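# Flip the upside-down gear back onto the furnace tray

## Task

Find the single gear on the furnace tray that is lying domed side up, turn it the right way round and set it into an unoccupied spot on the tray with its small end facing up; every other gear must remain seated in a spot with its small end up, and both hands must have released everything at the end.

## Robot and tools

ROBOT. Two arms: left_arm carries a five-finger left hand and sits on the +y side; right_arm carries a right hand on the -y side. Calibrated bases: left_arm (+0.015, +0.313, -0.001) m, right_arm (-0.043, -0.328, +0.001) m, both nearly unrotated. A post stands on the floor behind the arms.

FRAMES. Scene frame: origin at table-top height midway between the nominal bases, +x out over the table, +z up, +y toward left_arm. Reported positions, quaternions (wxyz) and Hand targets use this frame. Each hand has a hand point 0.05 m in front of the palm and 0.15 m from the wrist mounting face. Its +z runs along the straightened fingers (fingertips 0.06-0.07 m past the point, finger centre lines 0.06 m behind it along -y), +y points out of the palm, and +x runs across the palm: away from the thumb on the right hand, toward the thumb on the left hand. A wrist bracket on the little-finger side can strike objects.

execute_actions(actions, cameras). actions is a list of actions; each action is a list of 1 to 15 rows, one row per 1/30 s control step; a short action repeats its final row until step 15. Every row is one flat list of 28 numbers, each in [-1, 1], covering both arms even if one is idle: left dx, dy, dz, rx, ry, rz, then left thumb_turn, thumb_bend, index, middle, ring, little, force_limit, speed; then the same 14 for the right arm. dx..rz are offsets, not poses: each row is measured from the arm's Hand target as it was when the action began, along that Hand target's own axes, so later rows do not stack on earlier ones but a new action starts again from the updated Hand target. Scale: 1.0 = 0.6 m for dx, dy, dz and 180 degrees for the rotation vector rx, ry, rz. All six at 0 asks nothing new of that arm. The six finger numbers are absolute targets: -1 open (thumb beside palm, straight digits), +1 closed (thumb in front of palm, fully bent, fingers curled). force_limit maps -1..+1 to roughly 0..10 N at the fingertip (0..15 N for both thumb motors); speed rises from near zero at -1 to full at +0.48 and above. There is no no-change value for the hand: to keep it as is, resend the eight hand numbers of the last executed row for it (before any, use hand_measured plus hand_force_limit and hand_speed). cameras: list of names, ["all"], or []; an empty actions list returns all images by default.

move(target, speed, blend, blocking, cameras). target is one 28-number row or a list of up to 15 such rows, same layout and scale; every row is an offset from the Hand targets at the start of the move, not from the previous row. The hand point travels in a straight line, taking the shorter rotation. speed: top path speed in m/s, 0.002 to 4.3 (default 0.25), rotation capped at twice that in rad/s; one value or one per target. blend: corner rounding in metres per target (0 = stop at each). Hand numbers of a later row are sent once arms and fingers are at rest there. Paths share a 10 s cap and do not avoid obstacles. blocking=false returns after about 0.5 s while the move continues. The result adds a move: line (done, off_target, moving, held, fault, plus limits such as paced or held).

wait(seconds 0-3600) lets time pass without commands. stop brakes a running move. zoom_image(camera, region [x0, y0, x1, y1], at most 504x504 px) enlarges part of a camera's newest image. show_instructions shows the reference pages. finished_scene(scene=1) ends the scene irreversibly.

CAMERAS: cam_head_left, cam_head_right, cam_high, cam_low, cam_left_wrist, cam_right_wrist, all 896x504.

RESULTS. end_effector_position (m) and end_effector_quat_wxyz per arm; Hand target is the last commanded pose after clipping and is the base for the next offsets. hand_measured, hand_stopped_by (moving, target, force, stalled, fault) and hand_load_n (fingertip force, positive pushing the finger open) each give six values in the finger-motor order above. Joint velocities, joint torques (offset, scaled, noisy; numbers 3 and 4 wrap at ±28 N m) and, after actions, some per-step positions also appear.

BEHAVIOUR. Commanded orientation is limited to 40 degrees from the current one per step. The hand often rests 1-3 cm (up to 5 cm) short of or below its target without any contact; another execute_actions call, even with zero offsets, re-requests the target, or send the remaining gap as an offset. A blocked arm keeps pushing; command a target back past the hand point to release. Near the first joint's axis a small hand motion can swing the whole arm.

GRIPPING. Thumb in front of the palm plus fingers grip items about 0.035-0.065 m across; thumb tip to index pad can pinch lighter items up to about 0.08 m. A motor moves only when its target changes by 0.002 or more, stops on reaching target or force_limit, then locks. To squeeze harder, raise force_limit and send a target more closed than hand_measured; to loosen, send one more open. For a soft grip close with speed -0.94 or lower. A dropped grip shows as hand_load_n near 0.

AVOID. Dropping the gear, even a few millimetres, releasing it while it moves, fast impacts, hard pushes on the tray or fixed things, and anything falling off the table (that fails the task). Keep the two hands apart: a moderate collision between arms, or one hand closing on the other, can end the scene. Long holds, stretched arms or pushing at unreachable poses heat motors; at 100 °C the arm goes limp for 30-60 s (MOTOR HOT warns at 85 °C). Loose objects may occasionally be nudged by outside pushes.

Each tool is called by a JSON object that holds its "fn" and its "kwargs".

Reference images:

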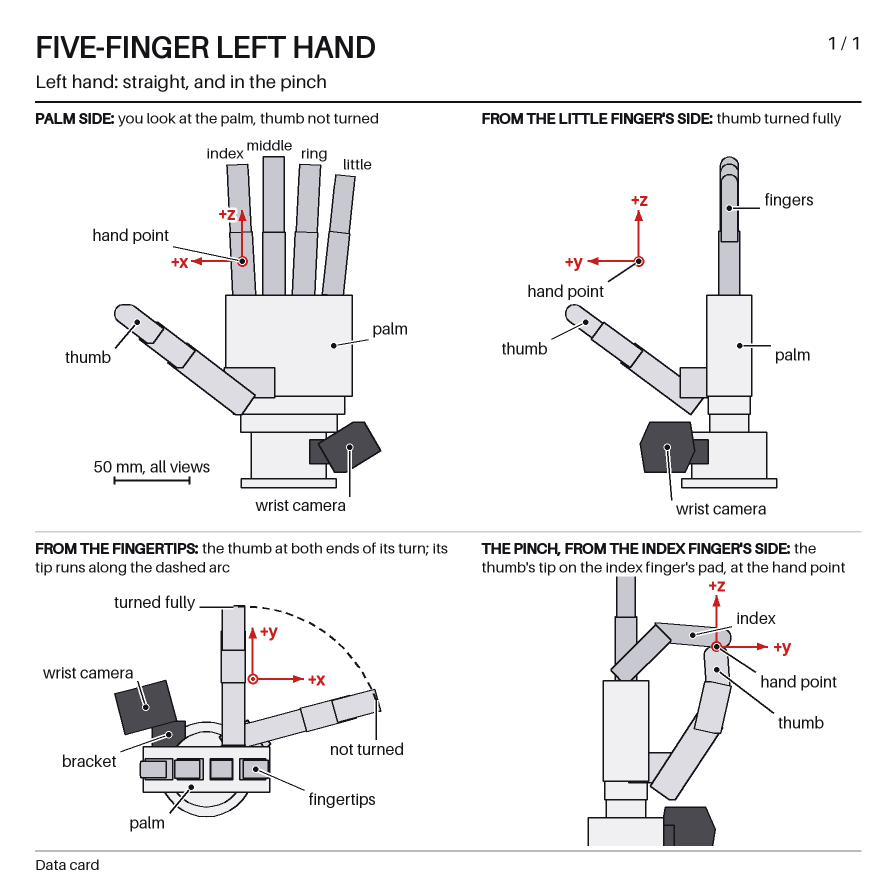

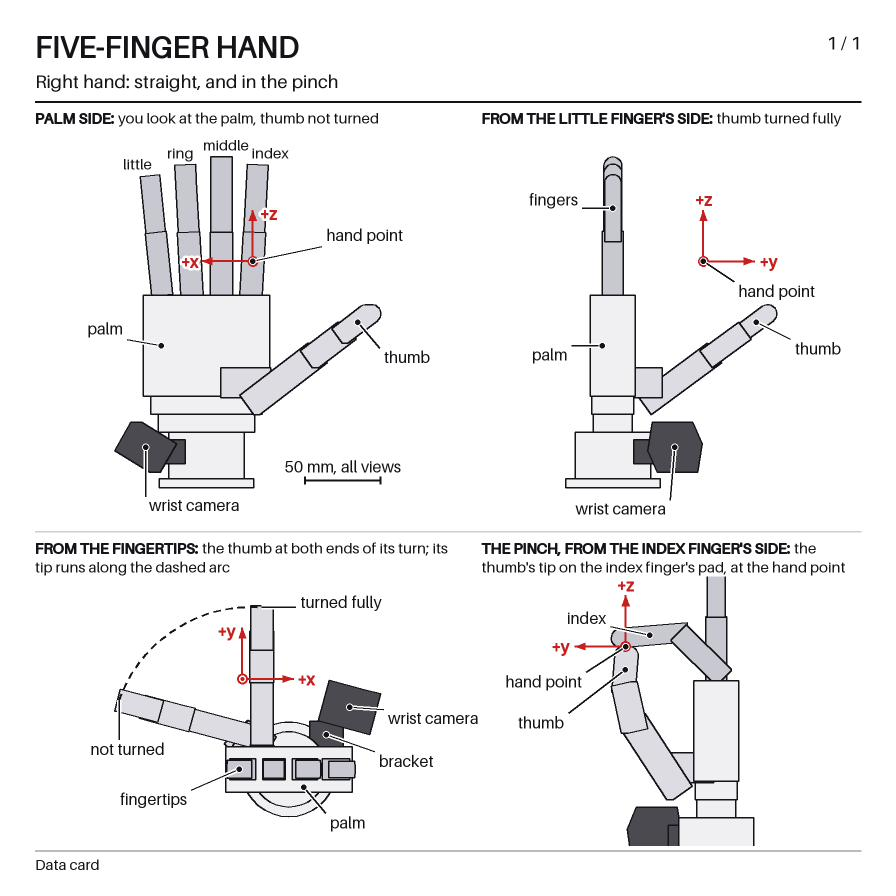

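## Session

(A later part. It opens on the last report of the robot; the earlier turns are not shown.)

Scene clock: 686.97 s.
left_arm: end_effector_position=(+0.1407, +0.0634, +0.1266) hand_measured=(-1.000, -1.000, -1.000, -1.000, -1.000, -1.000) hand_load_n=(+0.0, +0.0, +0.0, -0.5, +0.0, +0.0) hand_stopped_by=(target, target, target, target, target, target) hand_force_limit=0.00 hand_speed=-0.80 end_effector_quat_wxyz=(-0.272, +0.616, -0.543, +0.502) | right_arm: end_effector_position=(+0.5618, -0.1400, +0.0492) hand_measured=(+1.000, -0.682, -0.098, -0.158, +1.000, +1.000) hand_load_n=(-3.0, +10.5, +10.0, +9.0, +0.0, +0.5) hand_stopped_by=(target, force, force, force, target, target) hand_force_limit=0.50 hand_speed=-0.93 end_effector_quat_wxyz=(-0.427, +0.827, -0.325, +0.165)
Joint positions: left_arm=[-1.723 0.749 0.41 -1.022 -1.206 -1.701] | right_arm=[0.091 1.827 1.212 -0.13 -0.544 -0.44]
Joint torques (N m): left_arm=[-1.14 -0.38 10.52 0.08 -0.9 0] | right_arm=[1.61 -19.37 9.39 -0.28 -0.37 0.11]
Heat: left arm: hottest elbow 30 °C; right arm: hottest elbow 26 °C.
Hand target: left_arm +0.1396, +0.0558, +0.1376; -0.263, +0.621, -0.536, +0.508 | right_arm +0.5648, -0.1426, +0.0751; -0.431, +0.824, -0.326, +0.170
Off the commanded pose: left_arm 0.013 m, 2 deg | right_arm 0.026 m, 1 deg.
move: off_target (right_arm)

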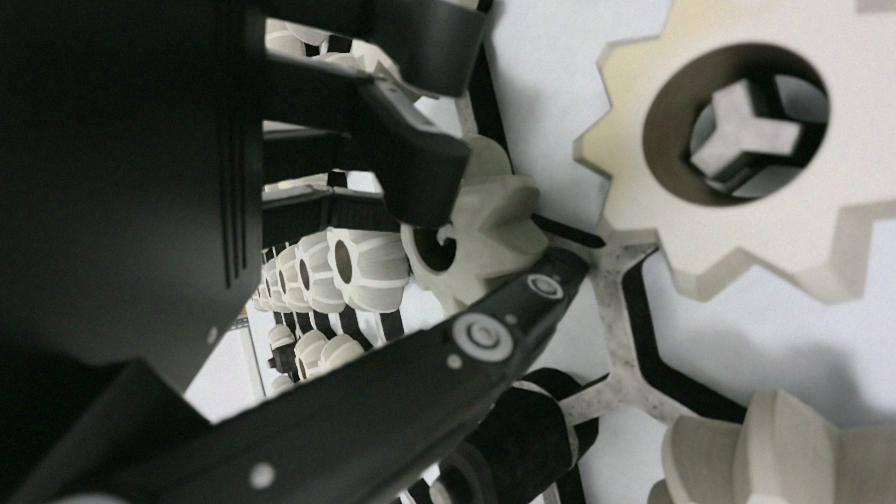

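{"fn": "move", "kwargs": {"target": [0,0,0,0,0,0,-1,-1,-1,-1,-1,-1,0,-0.8,0,-0.0273,-0.0190,0,0,0,1,-0.2,0.2,0.2,1,1,0.5,-0.93], "speed": 0.05, "cameras": ["cam_right_wrist"]}}

Scene clock: 694.97 s.
left_arm: end_effector_position=(+0.1407, +0.0634, +0.1266) hand_measured=(-1.000, -1.000, -1.000, -1.000, -1.000, -1.000) hand_load_n=(-0.5, +0.0, +0.0, +0.0, +0.0, +0.0) hand_stopped_by=(target, target, target, target, target, target) hand_force_limit=0.00 hand_speed=-0.80 end_effector_quat_wxyz=(-0.272, +0.616, -0.543, +0.502) | right_arm: end_effector_position=(+0.5570, -0.1406, +0.0568) hand_measured=(+1.000, -0.680, -0.098, -0.158, +1.000, +1.000) hand_load_n=(-1.0, +5.5, +3.5, +12.5, +0.0, +0.0) hand_stopped_by=(target, force, force, force, target, target) hand_force_limit=0.50 hand_speed=-0.93 end_effector_quat_wxyz=(-0.420, +0.831, -0.329, +0.159)
Joint positions: left_arm=[-1.723 0.749 0.41 -1.022 -1.206 -1.701] | right_arm=[0.093 1.809 1.221 -0.179 -0.537 -0.442]
Joint torques (N m): left_arm=[-1.08 -0.38 10.52 0.05 -0.9 0.01] | right_arm=[1.49 -20.01 10.39 -0.24 -0.64 0.14]
Heat: left arm: hottest elbow 30 °C; right arm: hottest elbow 26 °C.
Hand target: left_arm +0.1396, +0.0558, +0.1376; -0.263, +0.621, -0.536, +0.508 | right_arm +0.5647, -0.1426, +0.0950; -0.431, +0.824, -0.326, +0.170
Off the commanded pose: left_arm 0.013 m, 2 deg | right_arm 0.039 m, 2 deg.
move: off_target (right_arm)

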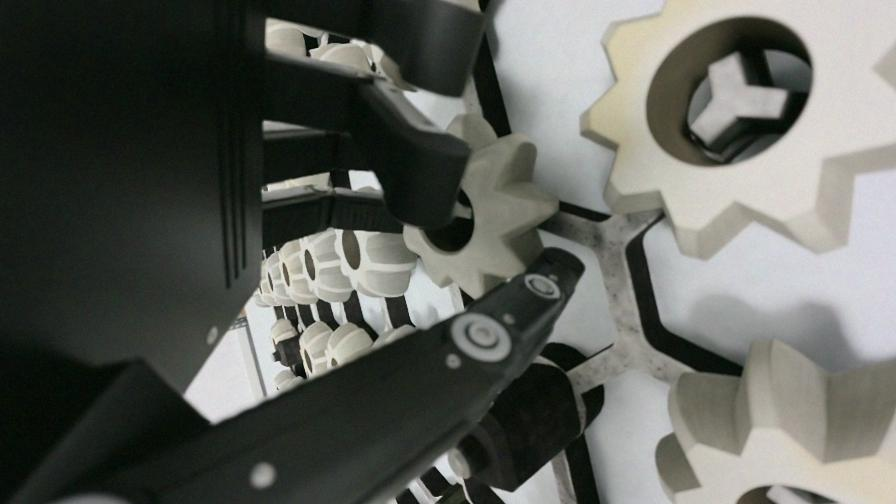

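{"fn": "wait", "kwargs": {"seconds": 0.1, "cameras": ["all"]}}

{"fn": "zoom_image", "kwargs": {"camera": "cam_right_wrist", "region": [350, 80, 700, 380]}}

{"fn": "zoom_image", "kwargs": {"camera": "cam_head_right", "region": [420, 140, 510, 220]}}

{"fn": "zoom_image", "kwargs": {"camera": "cam_head_left", "region": [410, 140, 500, 220]}}

Scene clock: 698.60 s.
left_arm: end_effector_position=(+0.1407, +0.0634, +0.1266) hand_measured=(-1.000, -1.000, -1.000, -1.000, -1.000, -1.000) hand_load_n=(+0.0, -0.5, +0.0, +0.0, -0.5, +0.0) hand_stopped_by=(target, target, target, target, target, target) hand_force_limit=0.00 hand_speed=-0.80 end_effector_quat_wxyz=(-0.272, +0.616, -0.543, +0.502) | right_arm: end_effector_position=(+0.5570, -0.1406, +0.0568) hand_measured=(+1.000, -0.680, -0.098, -0.158, +1.000, +1.000) hand_load_n=(-0.5, +5.5, +3.5, +12.5, +0.0, +0.0) hand_stopped_by=(target, force, force, force, target, target) hand_force_limit=0.50 hand_speed=-0.93 end_effector_quat_wxyz=(-0.420, +0.831, -0.329, +0.159)
Joint positions: left_arm=[-1.723 0.749 0.41 -1.022 -1.206 -1.701] | right_arm=[0.093 1.809 1.221 -0.179 -0.537 -0.442]
Joint torques (N m): left_arm=[-1.14 -0.38 10.51 0.06 -0.9 0.01] | right_arm=[1.38 -20.19 10.36 -0.23 -0.63 0.14]
Heat: left arm: hottest elbow 30 °C; right arm: hottest elbow 26 °C.
Hand target: left_arm +0.1396, +0.0558, +0.1376; -0.263, +0.621, -0.536, +0.508 | right_arm +0.5647, -0.1426, +0.0950; -0.431, +0.824, -0.326, +0.170
Off the commanded pose: left_arm 0.013 m, 2 deg | right_arm 0.039 m, 2 deg.
wait: 0.10 s; at rest from the start

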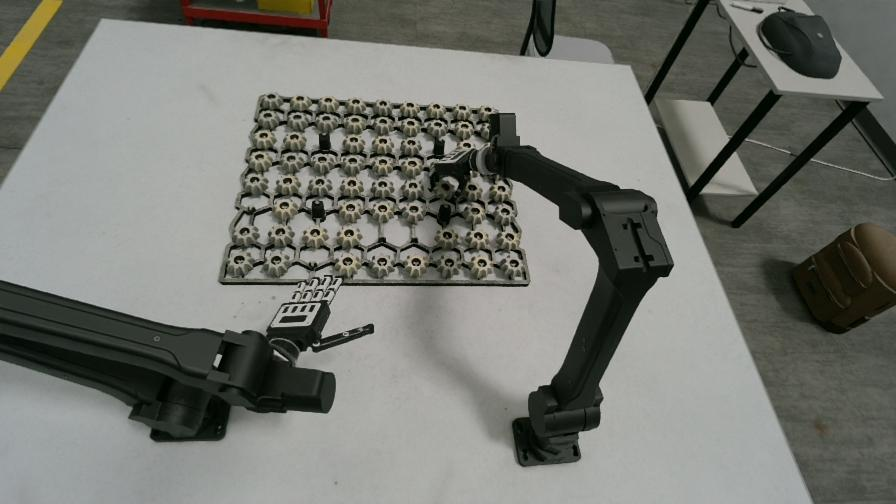

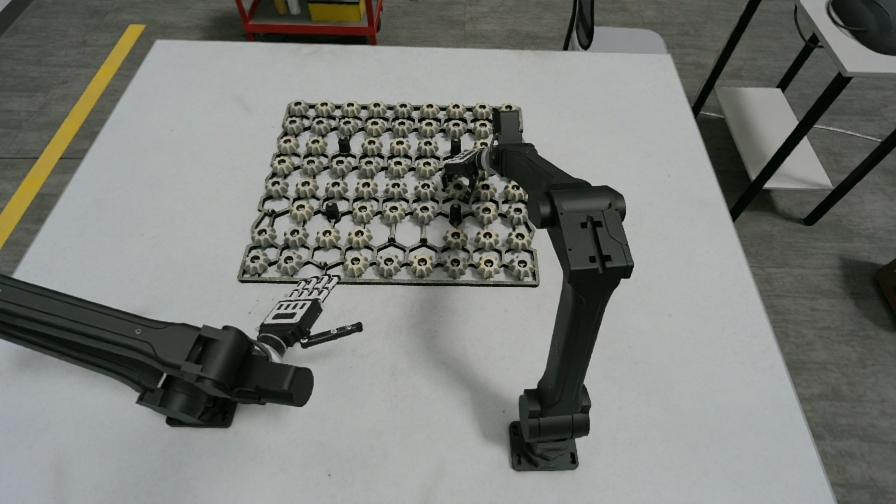

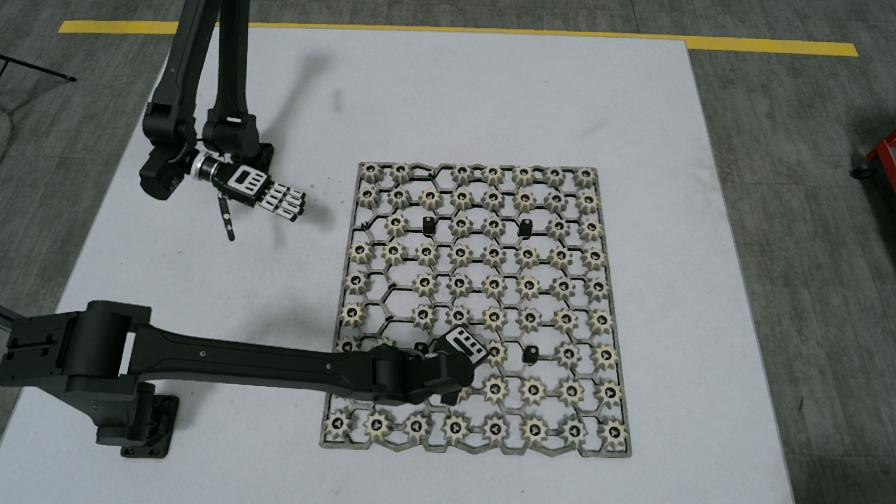

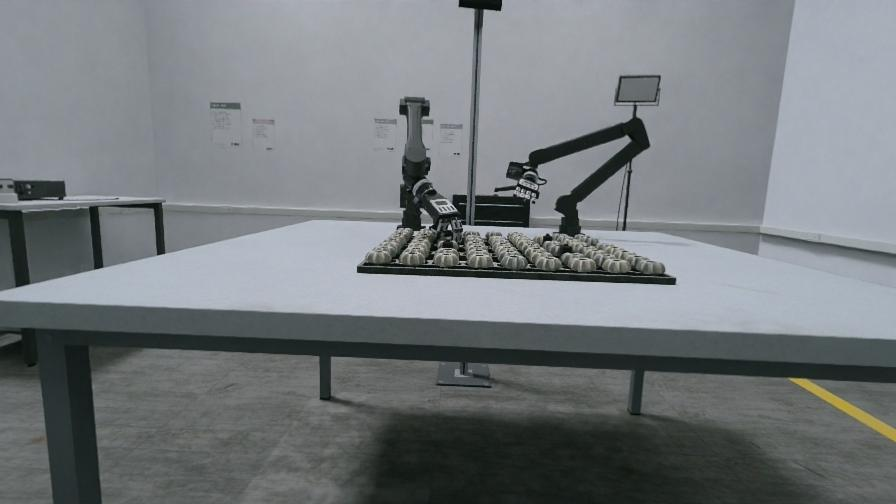

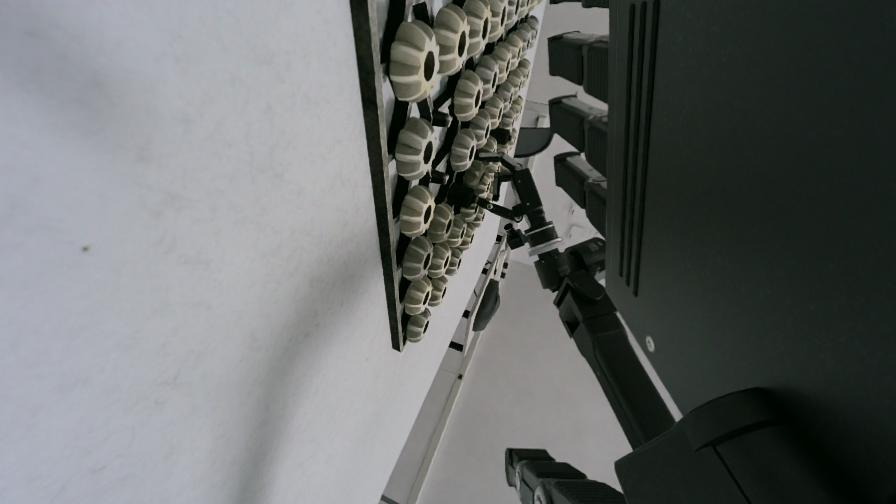

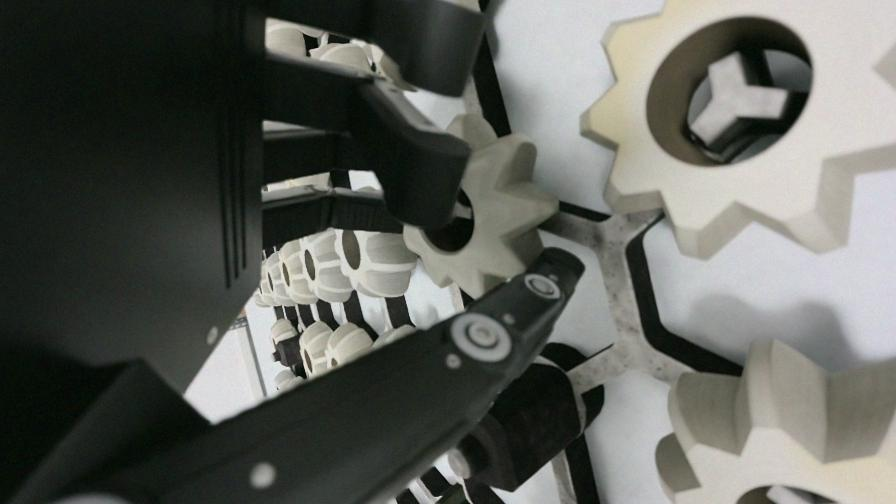

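Scaled by 1.440 from the camera's image (finer frame: 1280x720).

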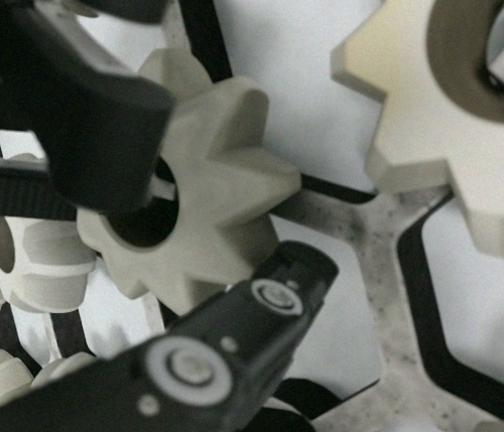

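Scaled by 5.600 from the camera's image (finer frame: 1280x720).

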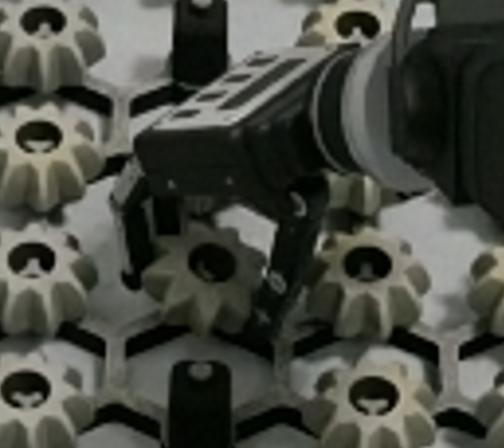

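Scaled by 5.600 from the camera's image (finer frame: 1280x720).

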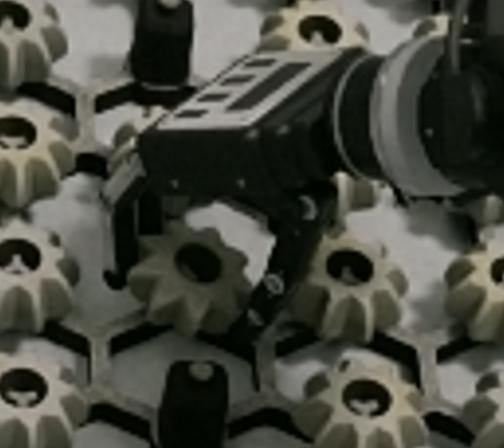

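{"fn": "move", "kwargs": {"target": [0,0,0,0,0,0,-1,-1,-1,-1,-1,-1,0,-0.8,0.0146,-0.0147,0.0064,0,0,0,1,-0.2,0.2,0.2,1,1,0.5,-0.93], "speed": 0.05, "cameras": ["cam_right_wrist","cam_head_left","cam_head_right"]}}

{"fn": "zoom_image", "kwargs": {"camera": "cam_right_wrist", "region": [350, 80, 700, 380]}}

{"fn": "zoom_image", "kwargs": {"camera": "cam_head_left", "region": [410, 140, 500, 220]}}

Scene clock: 713.80 s.
left_arm: end_effector_position=(+0.1407, +0.0634, +0.1266) hand_measured=(-1.000, -1.000, -1.000, -1.000, -1.000, -1.000) hand_load_n=(-0.5, +0.0, +0.0, +0.0, +0.0, +0.0) hand_stopped_by=(target, target, target, target, target, target) hand_force_limit=0.00 hand_speed=-0.80 end_effector_quat_wxyz=(-0.272, +0.616, -0.543, +0.502) | right_arm: end_effector_position=(+0.5578, -0.1398, +0.0633) hand_measured=(+1.000, -0.680, -0.098, -0.158, +1.000, +1.000) hand_load_n=(+0.0, +0.0, +0.0, +5.0, +0.0, +0.0) hand_stopped_by=(target, force, force, force, target, target) hand_force_limit=0.50 hand_speed=-0.93 end_effector_quat_wxyz=(-0.417, +0.833, -0.332, +0.151)
Joint positions: left_arm=[-1.723 0.749 0.41 -1.022 -1.206 -1.701] | right_arm=[0.093 1.808 1.246 -0.223 -0.54 -0.442]
Joint torques (N m): left_arm=[-1.08 -0.44 10.51 0.06 -0.9 0] | right_arm=[1.08 -18.49 11.93 0.5 -0.59 0.12]
Heat: left arm: hottest elbow 30 °C; right arm: hottest elbow 27 °C.
Hand target: left_arm +0.1396, +0.0558, +0.1376; -0.263, +0.621, -0.536, +0.508 | right_arm +0.5767, -0.1426, +0.0999; -0.431, +0.824, -0.326, +0.170
Off the commanded pose: left_arm 0.013 m, 2 deg | right_arm 0.041 m, 3 deg.
move: off_target (right_arm)
Images, in order (width x height): cam_head_left 896x504, cam_head_right 896x504, cam_right_wrist 896x504.

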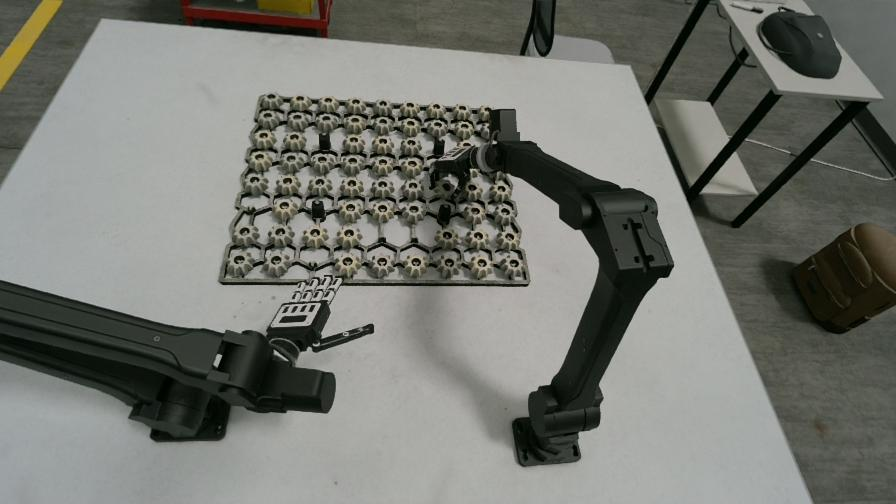

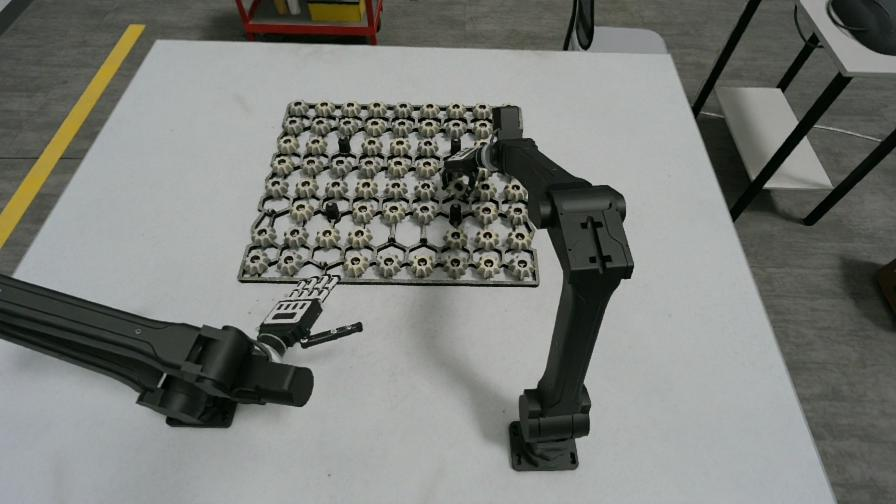

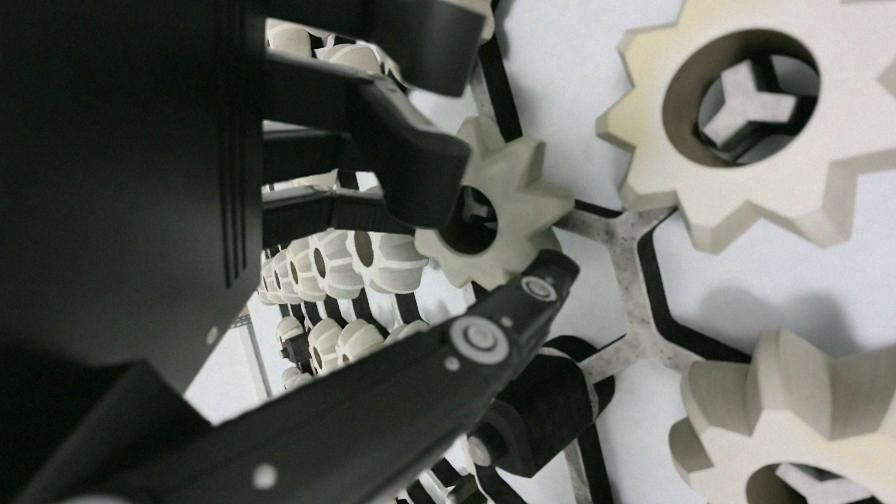

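Scaled by 1.440 from the camera's image (finer frame: 1280x720).

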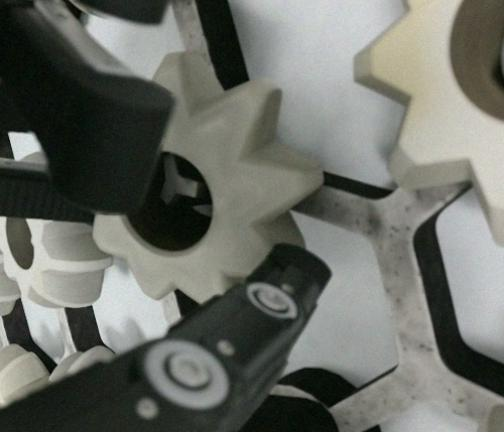

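Scaled by 5.600 from the camera's image (finer frame: 1280x720).

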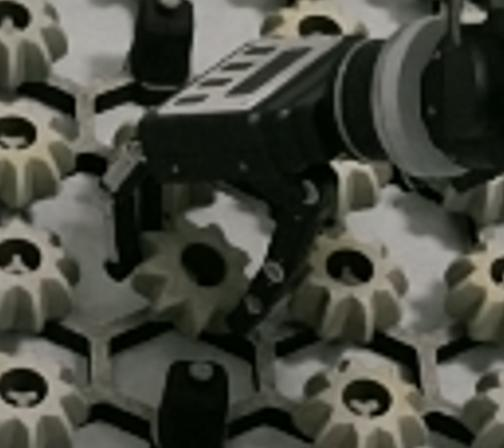

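{"fn": "move", "kwargs": {"target": [0,0,0,0,0,0,-1,-1,-1,-1,-1,-1,0,-0.8,-0.0125,0.0825,0.042,0,0,0,1,-0.2,0.2,0.2,1,1,0.5,-0.93], "speed": 0.04, "cameras": ["cam_right_wrist","cam_head_left","cam_head_right"]}}

{"fn": "zoom_image", "kwargs": {"camera": "cam_right_wrist", "region": [350, 80, 700, 380]}}

{"fn": "zoom_image", "kwargs": {"camera": "cam_head_left", "region": [410, 140, 500, 220]}}

Scene clock: 744.90 s.
left_arm: end_effector_position=(+0.1407, +0.0634, +0.1266) hand_measured=(-1.000, -1.000, -1.000, -1.000, -1.000, -1.000) hand_load_n=(-0.5, +0.0, +0.0, +0.0, +0.0, +0.0) hand_stopped_by=(target, target, target, target, target, target) hand_force_limit=0.00 hand_speed=-0.80 end_effector_quat_wxyz=(-0.272, +0.616, -0.543, +0.502) | right_arm: end_effector_position=(+0.5686, -0.1389, +0.0656) hand_measured=(+1.000, -0.680, -0.098, -0.158, +1.000, +1.000) hand_load_n=(+0.5, +2.0, +0.5, +0.0, +0.0, +0.0) hand_stopped_by=(target, force, force, force, target, target) hand_force_limit=0.50 hand_speed=-0.93 end_effector_quat_wxyz=(-0.436, +0.823, -0.318, +0.176)
Joint positions: left_arm=[-1.723 0.749 0.41 -1.022 -1.206 -1.701] | right_arm=[0.09 1.811 1.226 -0.129 -0.55 -0.439]
Joint torques (N m): left_arm=[-1.14 -0.38 10.51 0.06 -0.89 0] | right_arm=[1.61 -14.21 6.65 2.66 -0.19 0.1]
Heat: left arm: hottest elbow 30 °C; right arm: hottest shoulder 26 °C.
Hand target: left_arm +0.1396, +0.0558, +0.1376; -0.263, +0.621, -0.536, +0.508 | right_arm +0.5661, -0.1430, +0.0451; -0.431, +0.824, -0.326, +0.170
Off the commanded pose: left_arm 0.013 m, 2 deg | right_arm 0.021 m, 1 deg.
move: off_target (right_arm)
Images, in order (width x height): cam_head_left 896x504, cam_head_right 896x504, cam_right_wrist 896x504.

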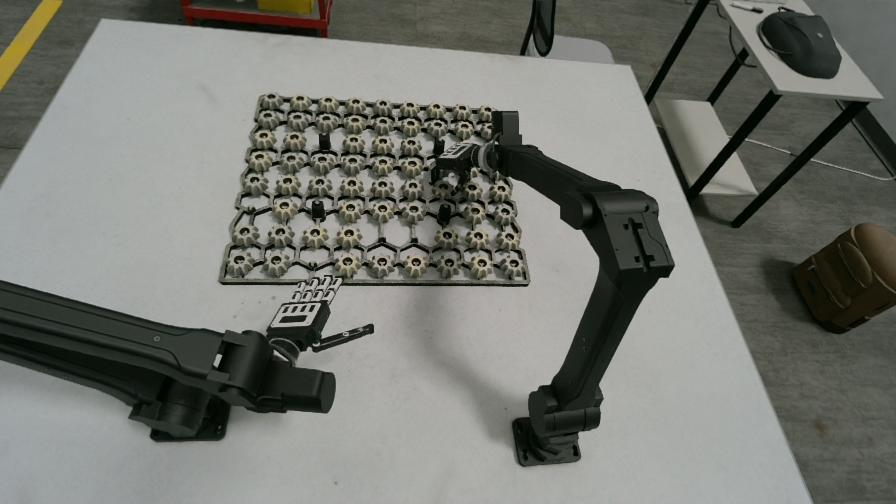

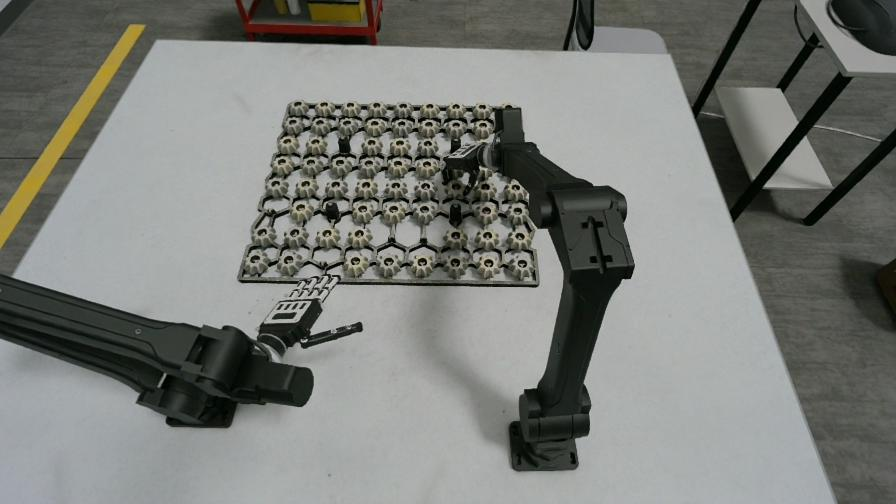

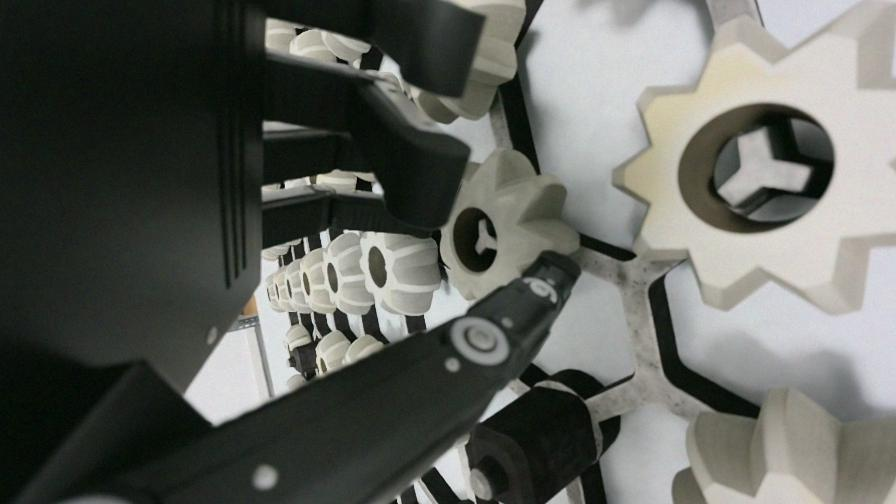

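Scaled by 1.440 from the camera's image (finer frame: 1280x720).

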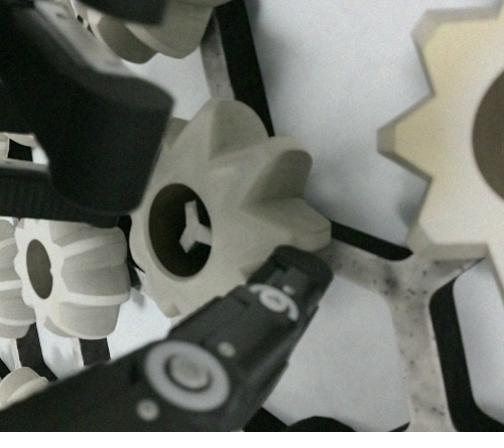

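Scaled by 5.600 from the camera's image (finer frame: 1280x720).

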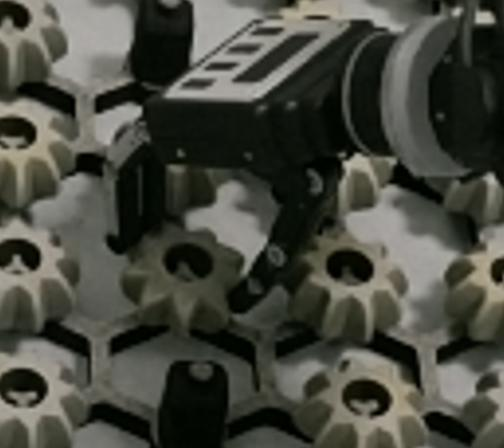

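{"fn": "move", "kwargs": {"target": [[0,0,0,0,0,0,-1,-1,-1,-1,-1,-1,0,-0.8,0.0072,-0.072,-0.0418,0,0,0,1,-0.2,0.2,0.2,1,1,0.5,-0.93],[0,0,0,0,0,0,-1,-1,-1,-1,-1,-1,0,-0.8,0.0072,-0.073,-0.0418,0,0,0,1,-0.85,-0.45,-0.45,1,1,0.5,0.0],[0,0,0,0,0,0,-1,-1,-1,-1,-1,-1,0,-0.8,0.0,0.0035,0.0038,0,0,0,1,-0.85,-0.45,-0.45,1,1,0.5,0.0]], "speed": [0.08,0.08,0.05], "cameras": ["cam_right_wrist","cam_head_left","cam_head_right"]}}

{"fn": "zoom_image", "kwargs": {"camera": "cam_right_wrist", "region": [350, 80, 700, 380]}}

{"fn": "zoom_image", "kwargs": {"camera": "cam_head_left", "region": [410, 140, 500, 220]}}

Scene clock: 759.90 s.
left_arm: end_effector_position=(+0.1407, +0.0634, +0.1266) hand_measured=(-1.000, -1.000, -1.000, -1.000, -1.000, -1.000) hand_load_n=(-0.5, +0.0, +0.0, +0.0, +0.0, +0.0) hand_stopped_by=(target, target, target, target, target, target) hand_force_limit=0.00 hand_speed=-0.80 end_effector_quat_wxyz=(-0.272, +0.616, -0.543, +0.502) | right_arm: end_effector_position=(+0.5656, -0.1395, +0.0497) hand_measured=(+1.000, -0.850, -0.450, -0.450, +1.000, +1.000) hand_load_n=(+0.0, +0.0, +0.0, +0.0, +0.0, +0.0) hand_stopped_by=(target, target, target, target, target, target) hand_force_limit=0.50 hand_speed=0.00 end_effector_quat_wxyz=(-0.431, +0.826, -0.323, +0.167)
Joint positions: left_arm=[-1.723 0.749 0.41 -1.022 -1.206 -1.701] | right_arm=[0.09 1.833 1.218 -0.12 -0.548 -0.438]
Joint torques (N m): left_arm=[-1.14 -0.38 10.52 0.06 -0.9 0] | right_arm=[1.73 -15.68 7.08 2.62 -0.24 0.09]
Heat: left arm: hottest elbow 30 °C; right arm: hottest elbow 26 °C.
Hand target: left_arm +0.1396, +0.0558, +0.1376; -0.263, +0.621, -0.536, +0.508 | right_arm +0.5665, -0.1424, +0.0421; -0.431, +0.824, -0.326, +0.170
Off the commanded pose: left_arm 0.013 m, 2 deg | right_arm 0.008 m, 0 deg.
move: done; target 2's new numbers were sent with right_arm's hand 0.027 m and 2 deg from that target
Images, in order (width x height): cam_head_left 896x504, cam_head_right 896x504, cam_right_wrist 896x504.

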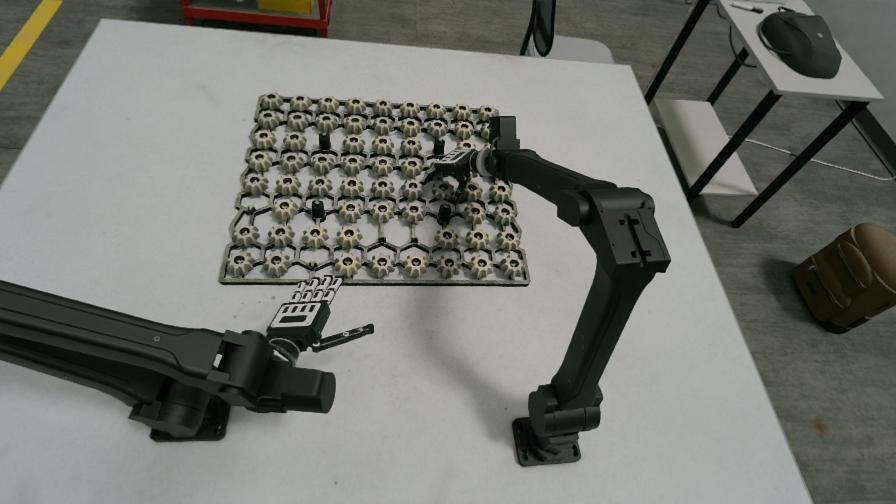

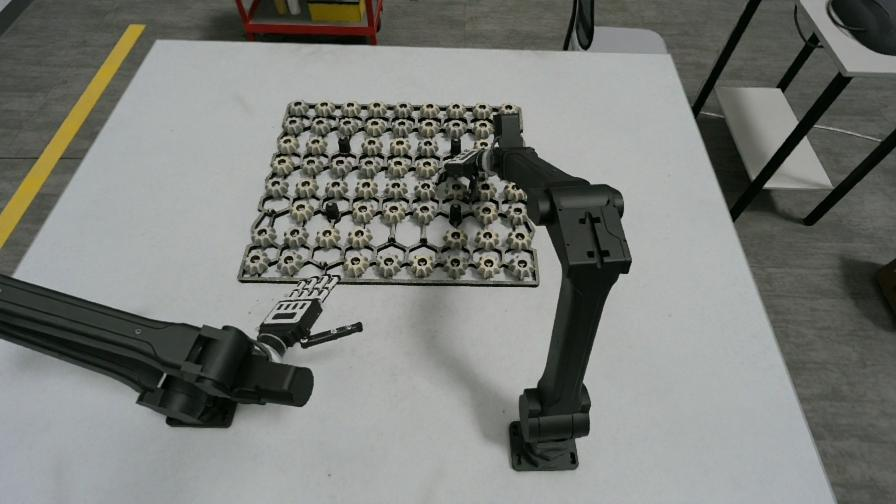

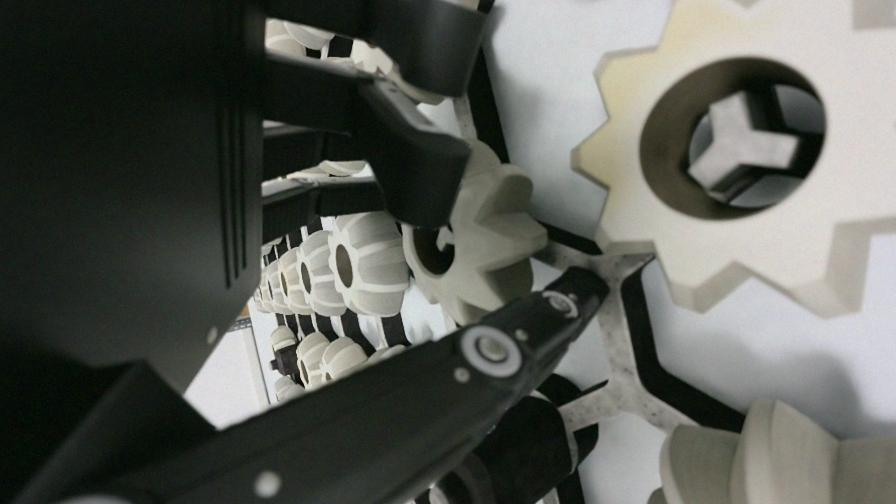

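Scaled by 1.440 from the camera's image (finer frame: 1280x720).

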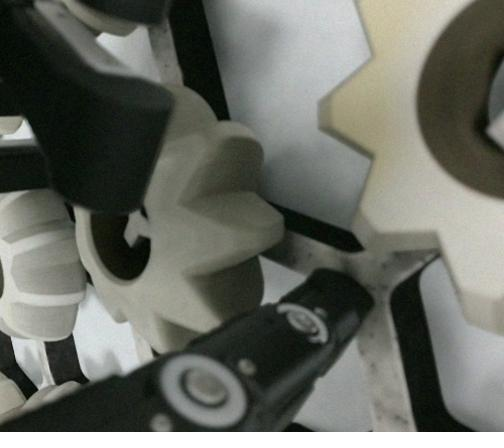

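Scaled by 5.600 from the camera's image (finer frame: 1280x720).

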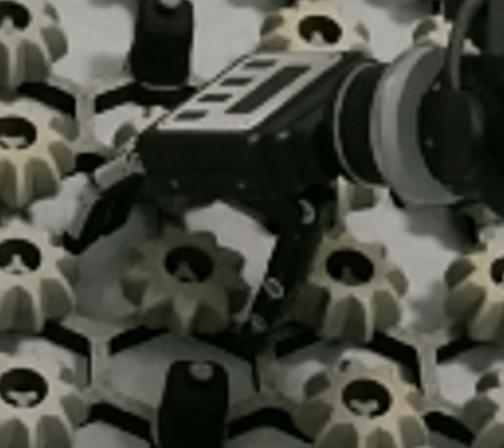

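{"fn": "move", "kwargs": {"target": [[0,0,0,0,0,0,-1,-1,-1,-1,-1,-1,0,-0.8,0,0.0068,0.0048,0,0,0,1,-0.85,-0.45,-0.45,1,1,0.5,0.0],[0,0,0,0,0,0,-1,-1,-1,-1,-1,-1,0,-0.8,0,0.0068,0.0048,0,0,0,1,-0.2,0.2,0.2,1,1,0.4,-0.93]], "speed": 0.04, "cameras": ["cam_right_wrist"]}}

Scene clock: 767.00 s.
left_arm: end_effector_position=(+0.1407, +0.0634, +0.1266) hand_measured=(-1.000, -1.000, -1.000, -1.000, -1.000, -1.000) hand_load_n=(+0.0, +0.0, +0.0, +0.0, +0.0, +0.0) hand_stopped_by=(target, target, target, target, target, target) hand_force_limit=0.00 hand_speed=-0.80 end_effector_quat_wxyz=(-0.272, +0.616, -0.543, +0.502) | right_arm: end_effector_position=(+0.5683, -0.1392, +0.0483) hand_measured=(+1.000, -0.672, -0.130, -0.078, +1.000, +1.000) hand_load_n=(-1.5, +12.5, +5.0, +8.0, +0.0, +0.0) hand_stopped_by=(target, force, force, force, target, target) hand_force_limit=0.40 hand_speed=-0.93 end_effector_quat_wxyz=(-0.433, +0.824, -0.321, +0.171)
Joint positions: left_arm=[-1.723 0.749 0.41 -1.022 -1.206 -1.701] | right_arm=[0.09 1.838 1.218 -0.105 -0.548 -0.438]
Joint torques (N m): left_arm=[-1.14 -0.44 10.52 0.08 -0.9 0] | right_arm=[1.67 -15.56 6.72 2.51 -0.24 0.09]
Heat: left arm: hottest elbow 30 °C; right arm: hottest elbow 26 °C.
Hand target: left_arm +0.1396, +0.0558, +0.1376; -0.263, +0.621, -0.536, +0.508 | right_arm +0.5666, -0.1424, +0.0370; -0.431, +0.824, -0.326, +0.170
Off the commanded pose: left_arm 0.013 m, 2 deg | right_arm 0.012 m, 1 deg.
move: off_target (right_arm); target 2's new numbers were sent with right_arm's hand 0.013 m and 1 deg from that target

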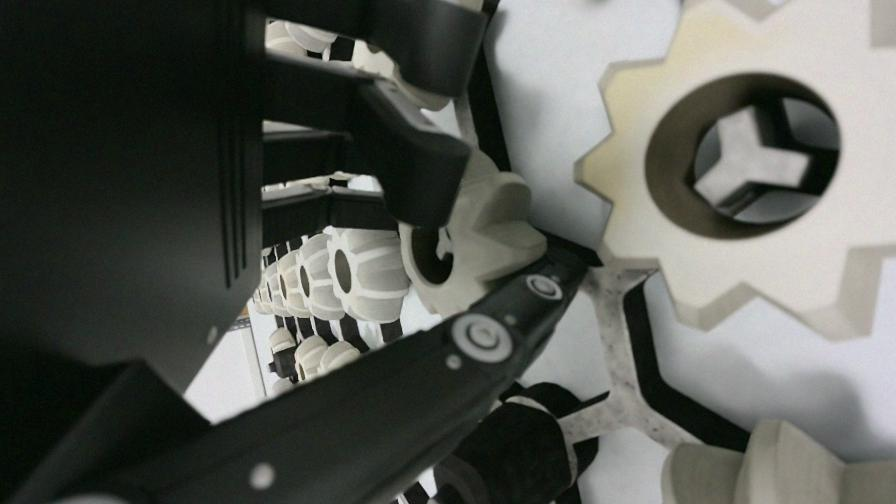

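{"fn": "move", "kwargs": {"target": [0,0,0,0,0,0,-1,-1,-1,-1,-1,-1,0,-0.8,0.0178,-0.067,-0.0232,0,0,0,1,-0.2,0.2,0.2,1,1,0.4,-0.93], "speed": 0.05, "cameras": ["cam_right_wrist"]}}

Scene clock: 772.97 s.
left_arm: end_effector_position=(+0.1407, +0.0634, +0.1266) hand_measured=(-1.000, -1.000, -1.000, -1.000, -1.000, -1.000) hand_load_n=(-0.5, +0.0, +0.0, +0.0, +0.0, +0.0) hand_stopped_by=(target, target, target, target, target, target) hand_force_limit=0.00 hand_speed=-0.80 end_effector_quat_wxyz=(-0.272, +0.616, -0.543, +0.502) | right_arm: end_effector_position=(+0.5665, -0.1396, +0.0514) hand_measured=(+1.000, -0.672, -0.130, -0.078, +1.000, +1.000) hand_load_n=(-1.0, +10.0, +9.0, +7.0, +0.0, +0.0) hand_stopped_by=(target, force, force, force, target, target) hand_force_limit=0.40 hand_speed=-0.93 end_effector_quat_wxyz=(-0.424, +0.829, -0.329, +0.157)
Joint positions: left_arm=[-1.723 0.749 0.41 -1.022 -1.206 -1.701] | right_arm=[0.09 1.839 1.245 -0.169 -0.546 -0.438]
Joint torques (N m): left_arm=[-1.08 -0.44 10.51 0.05 -0.89 0] | right_arm=[1.49 -18.02 11.62 0.18 -0.36 0.09]
Heat: left arm: hottest elbow 30 °C; right arm: hottest elbow 26 °C.
Hand target: left_arm +0.1396, +0.0558, +0.1376; -0.263, +0.621, -0.536, +0.508 | right_arm +0.5822, -0.1414, +0.0778; -0.431, +0.824, -0.326, +0.170
Off the commanded pose: left_arm 0.013 m, 2 deg | right_arm 0.031 m, 2 deg.
move: off_target (right_arm)

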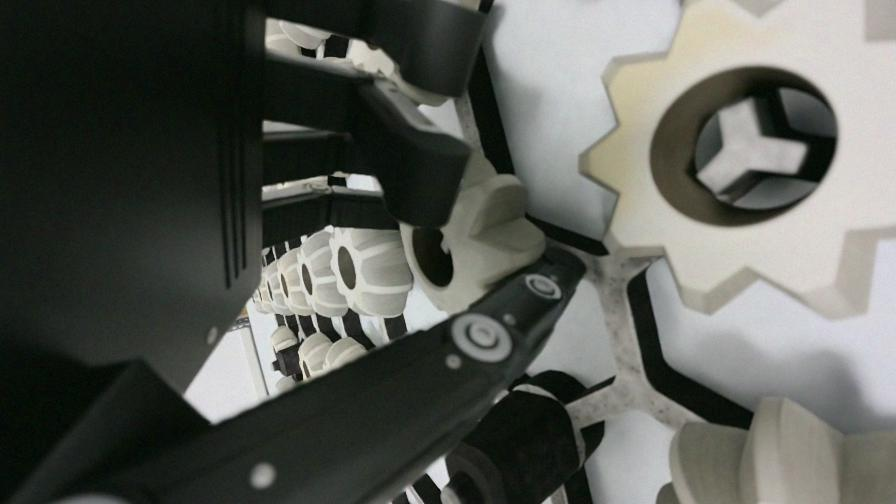

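{"fn": "move", "kwargs": {"target": [0,0,0,0,0,0,-1,-1,-1,-1,-1,-1,0,-0.8,0.0055,-0.0224,-0.0099,0,0,0,1,-0.2,0.2,0.2,1,1,0.4,-0.93], "speed": 0.05, "cameras": ["cam_right_wrist"]}}

Scene clock: 778.97 s.
left_arm: end_effector_position=(+0.1407, +0.0634, +0.1266) hand_measured=(-1.000, -1.000, -1.000, -1.000, -1.000, -1.000) hand_load_n=(-0.5, +0.0, +0.0, +0.0, +0.0, +0.0) hand_stopped_by=(target, target, target, target, target, target) hand_force_limit=0.00 hand_speed=-0.80 end_effector_quat_wxyz=(-0.272, +0.616, -0.543, +0.502) | right_arm: end_effector_position=(+0.5663, -0.1397, +0.0542) hand_measured=(+1.000, -0.672, -0.132, -0.078, +1.000, +1.000) hand_load_n=(-0.5, +9.5, +11.0, +5.5, +0.0, +0.0) hand_stopped_by=(target, force, force, force, target, target) hand_force_limit=0.40 hand_speed=-0.93 end_effector_quat_wxyz=(-0.419, +0.831, -0.334, +0.149)
Joint positions: left_arm=[-1.723 0.749 0.41 -1.022 -1.206 -1.701] | right_arm=[0.09 1.84 1.264 -0.209 -0.544 -0.438]
Joint torques (N m): left_arm=[-1.08 -0.38 10.51 0.05 -0.9 0] | right_arm=[1.38 -19.08 12.27 0.13 -0.49 0.09]
Heat: left arm: hottest elbow 30 °C; right arm: hottest elbow 26 °C.
Hand target: left_arm +0.1396, +0.0558, +0.1376; -0.263, +0.621, -0.536, +0.508 | right_arm +0.5866, -0.1416, +0.0923; -0.431, +0.824, -0.326, +0.170
Off the commanded pose: left_arm 0.013 m, 2 deg | right_arm 0.043 m, 3 deg.
move: off_target (right_arm)

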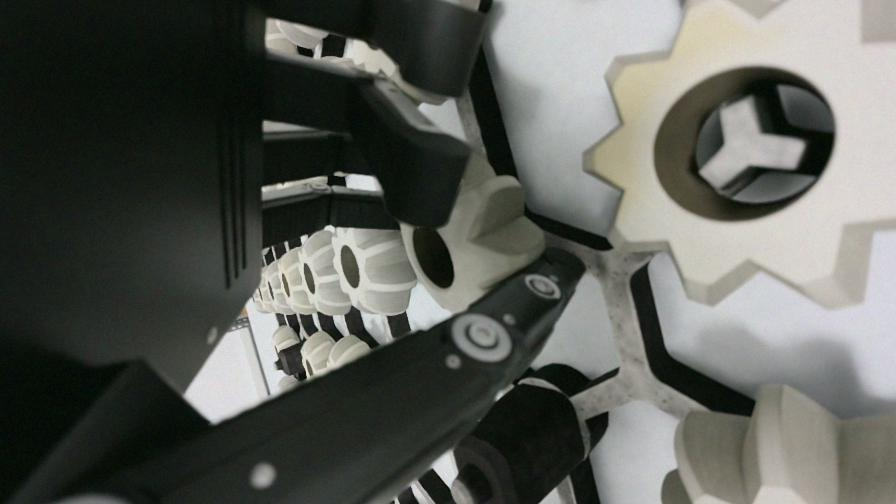

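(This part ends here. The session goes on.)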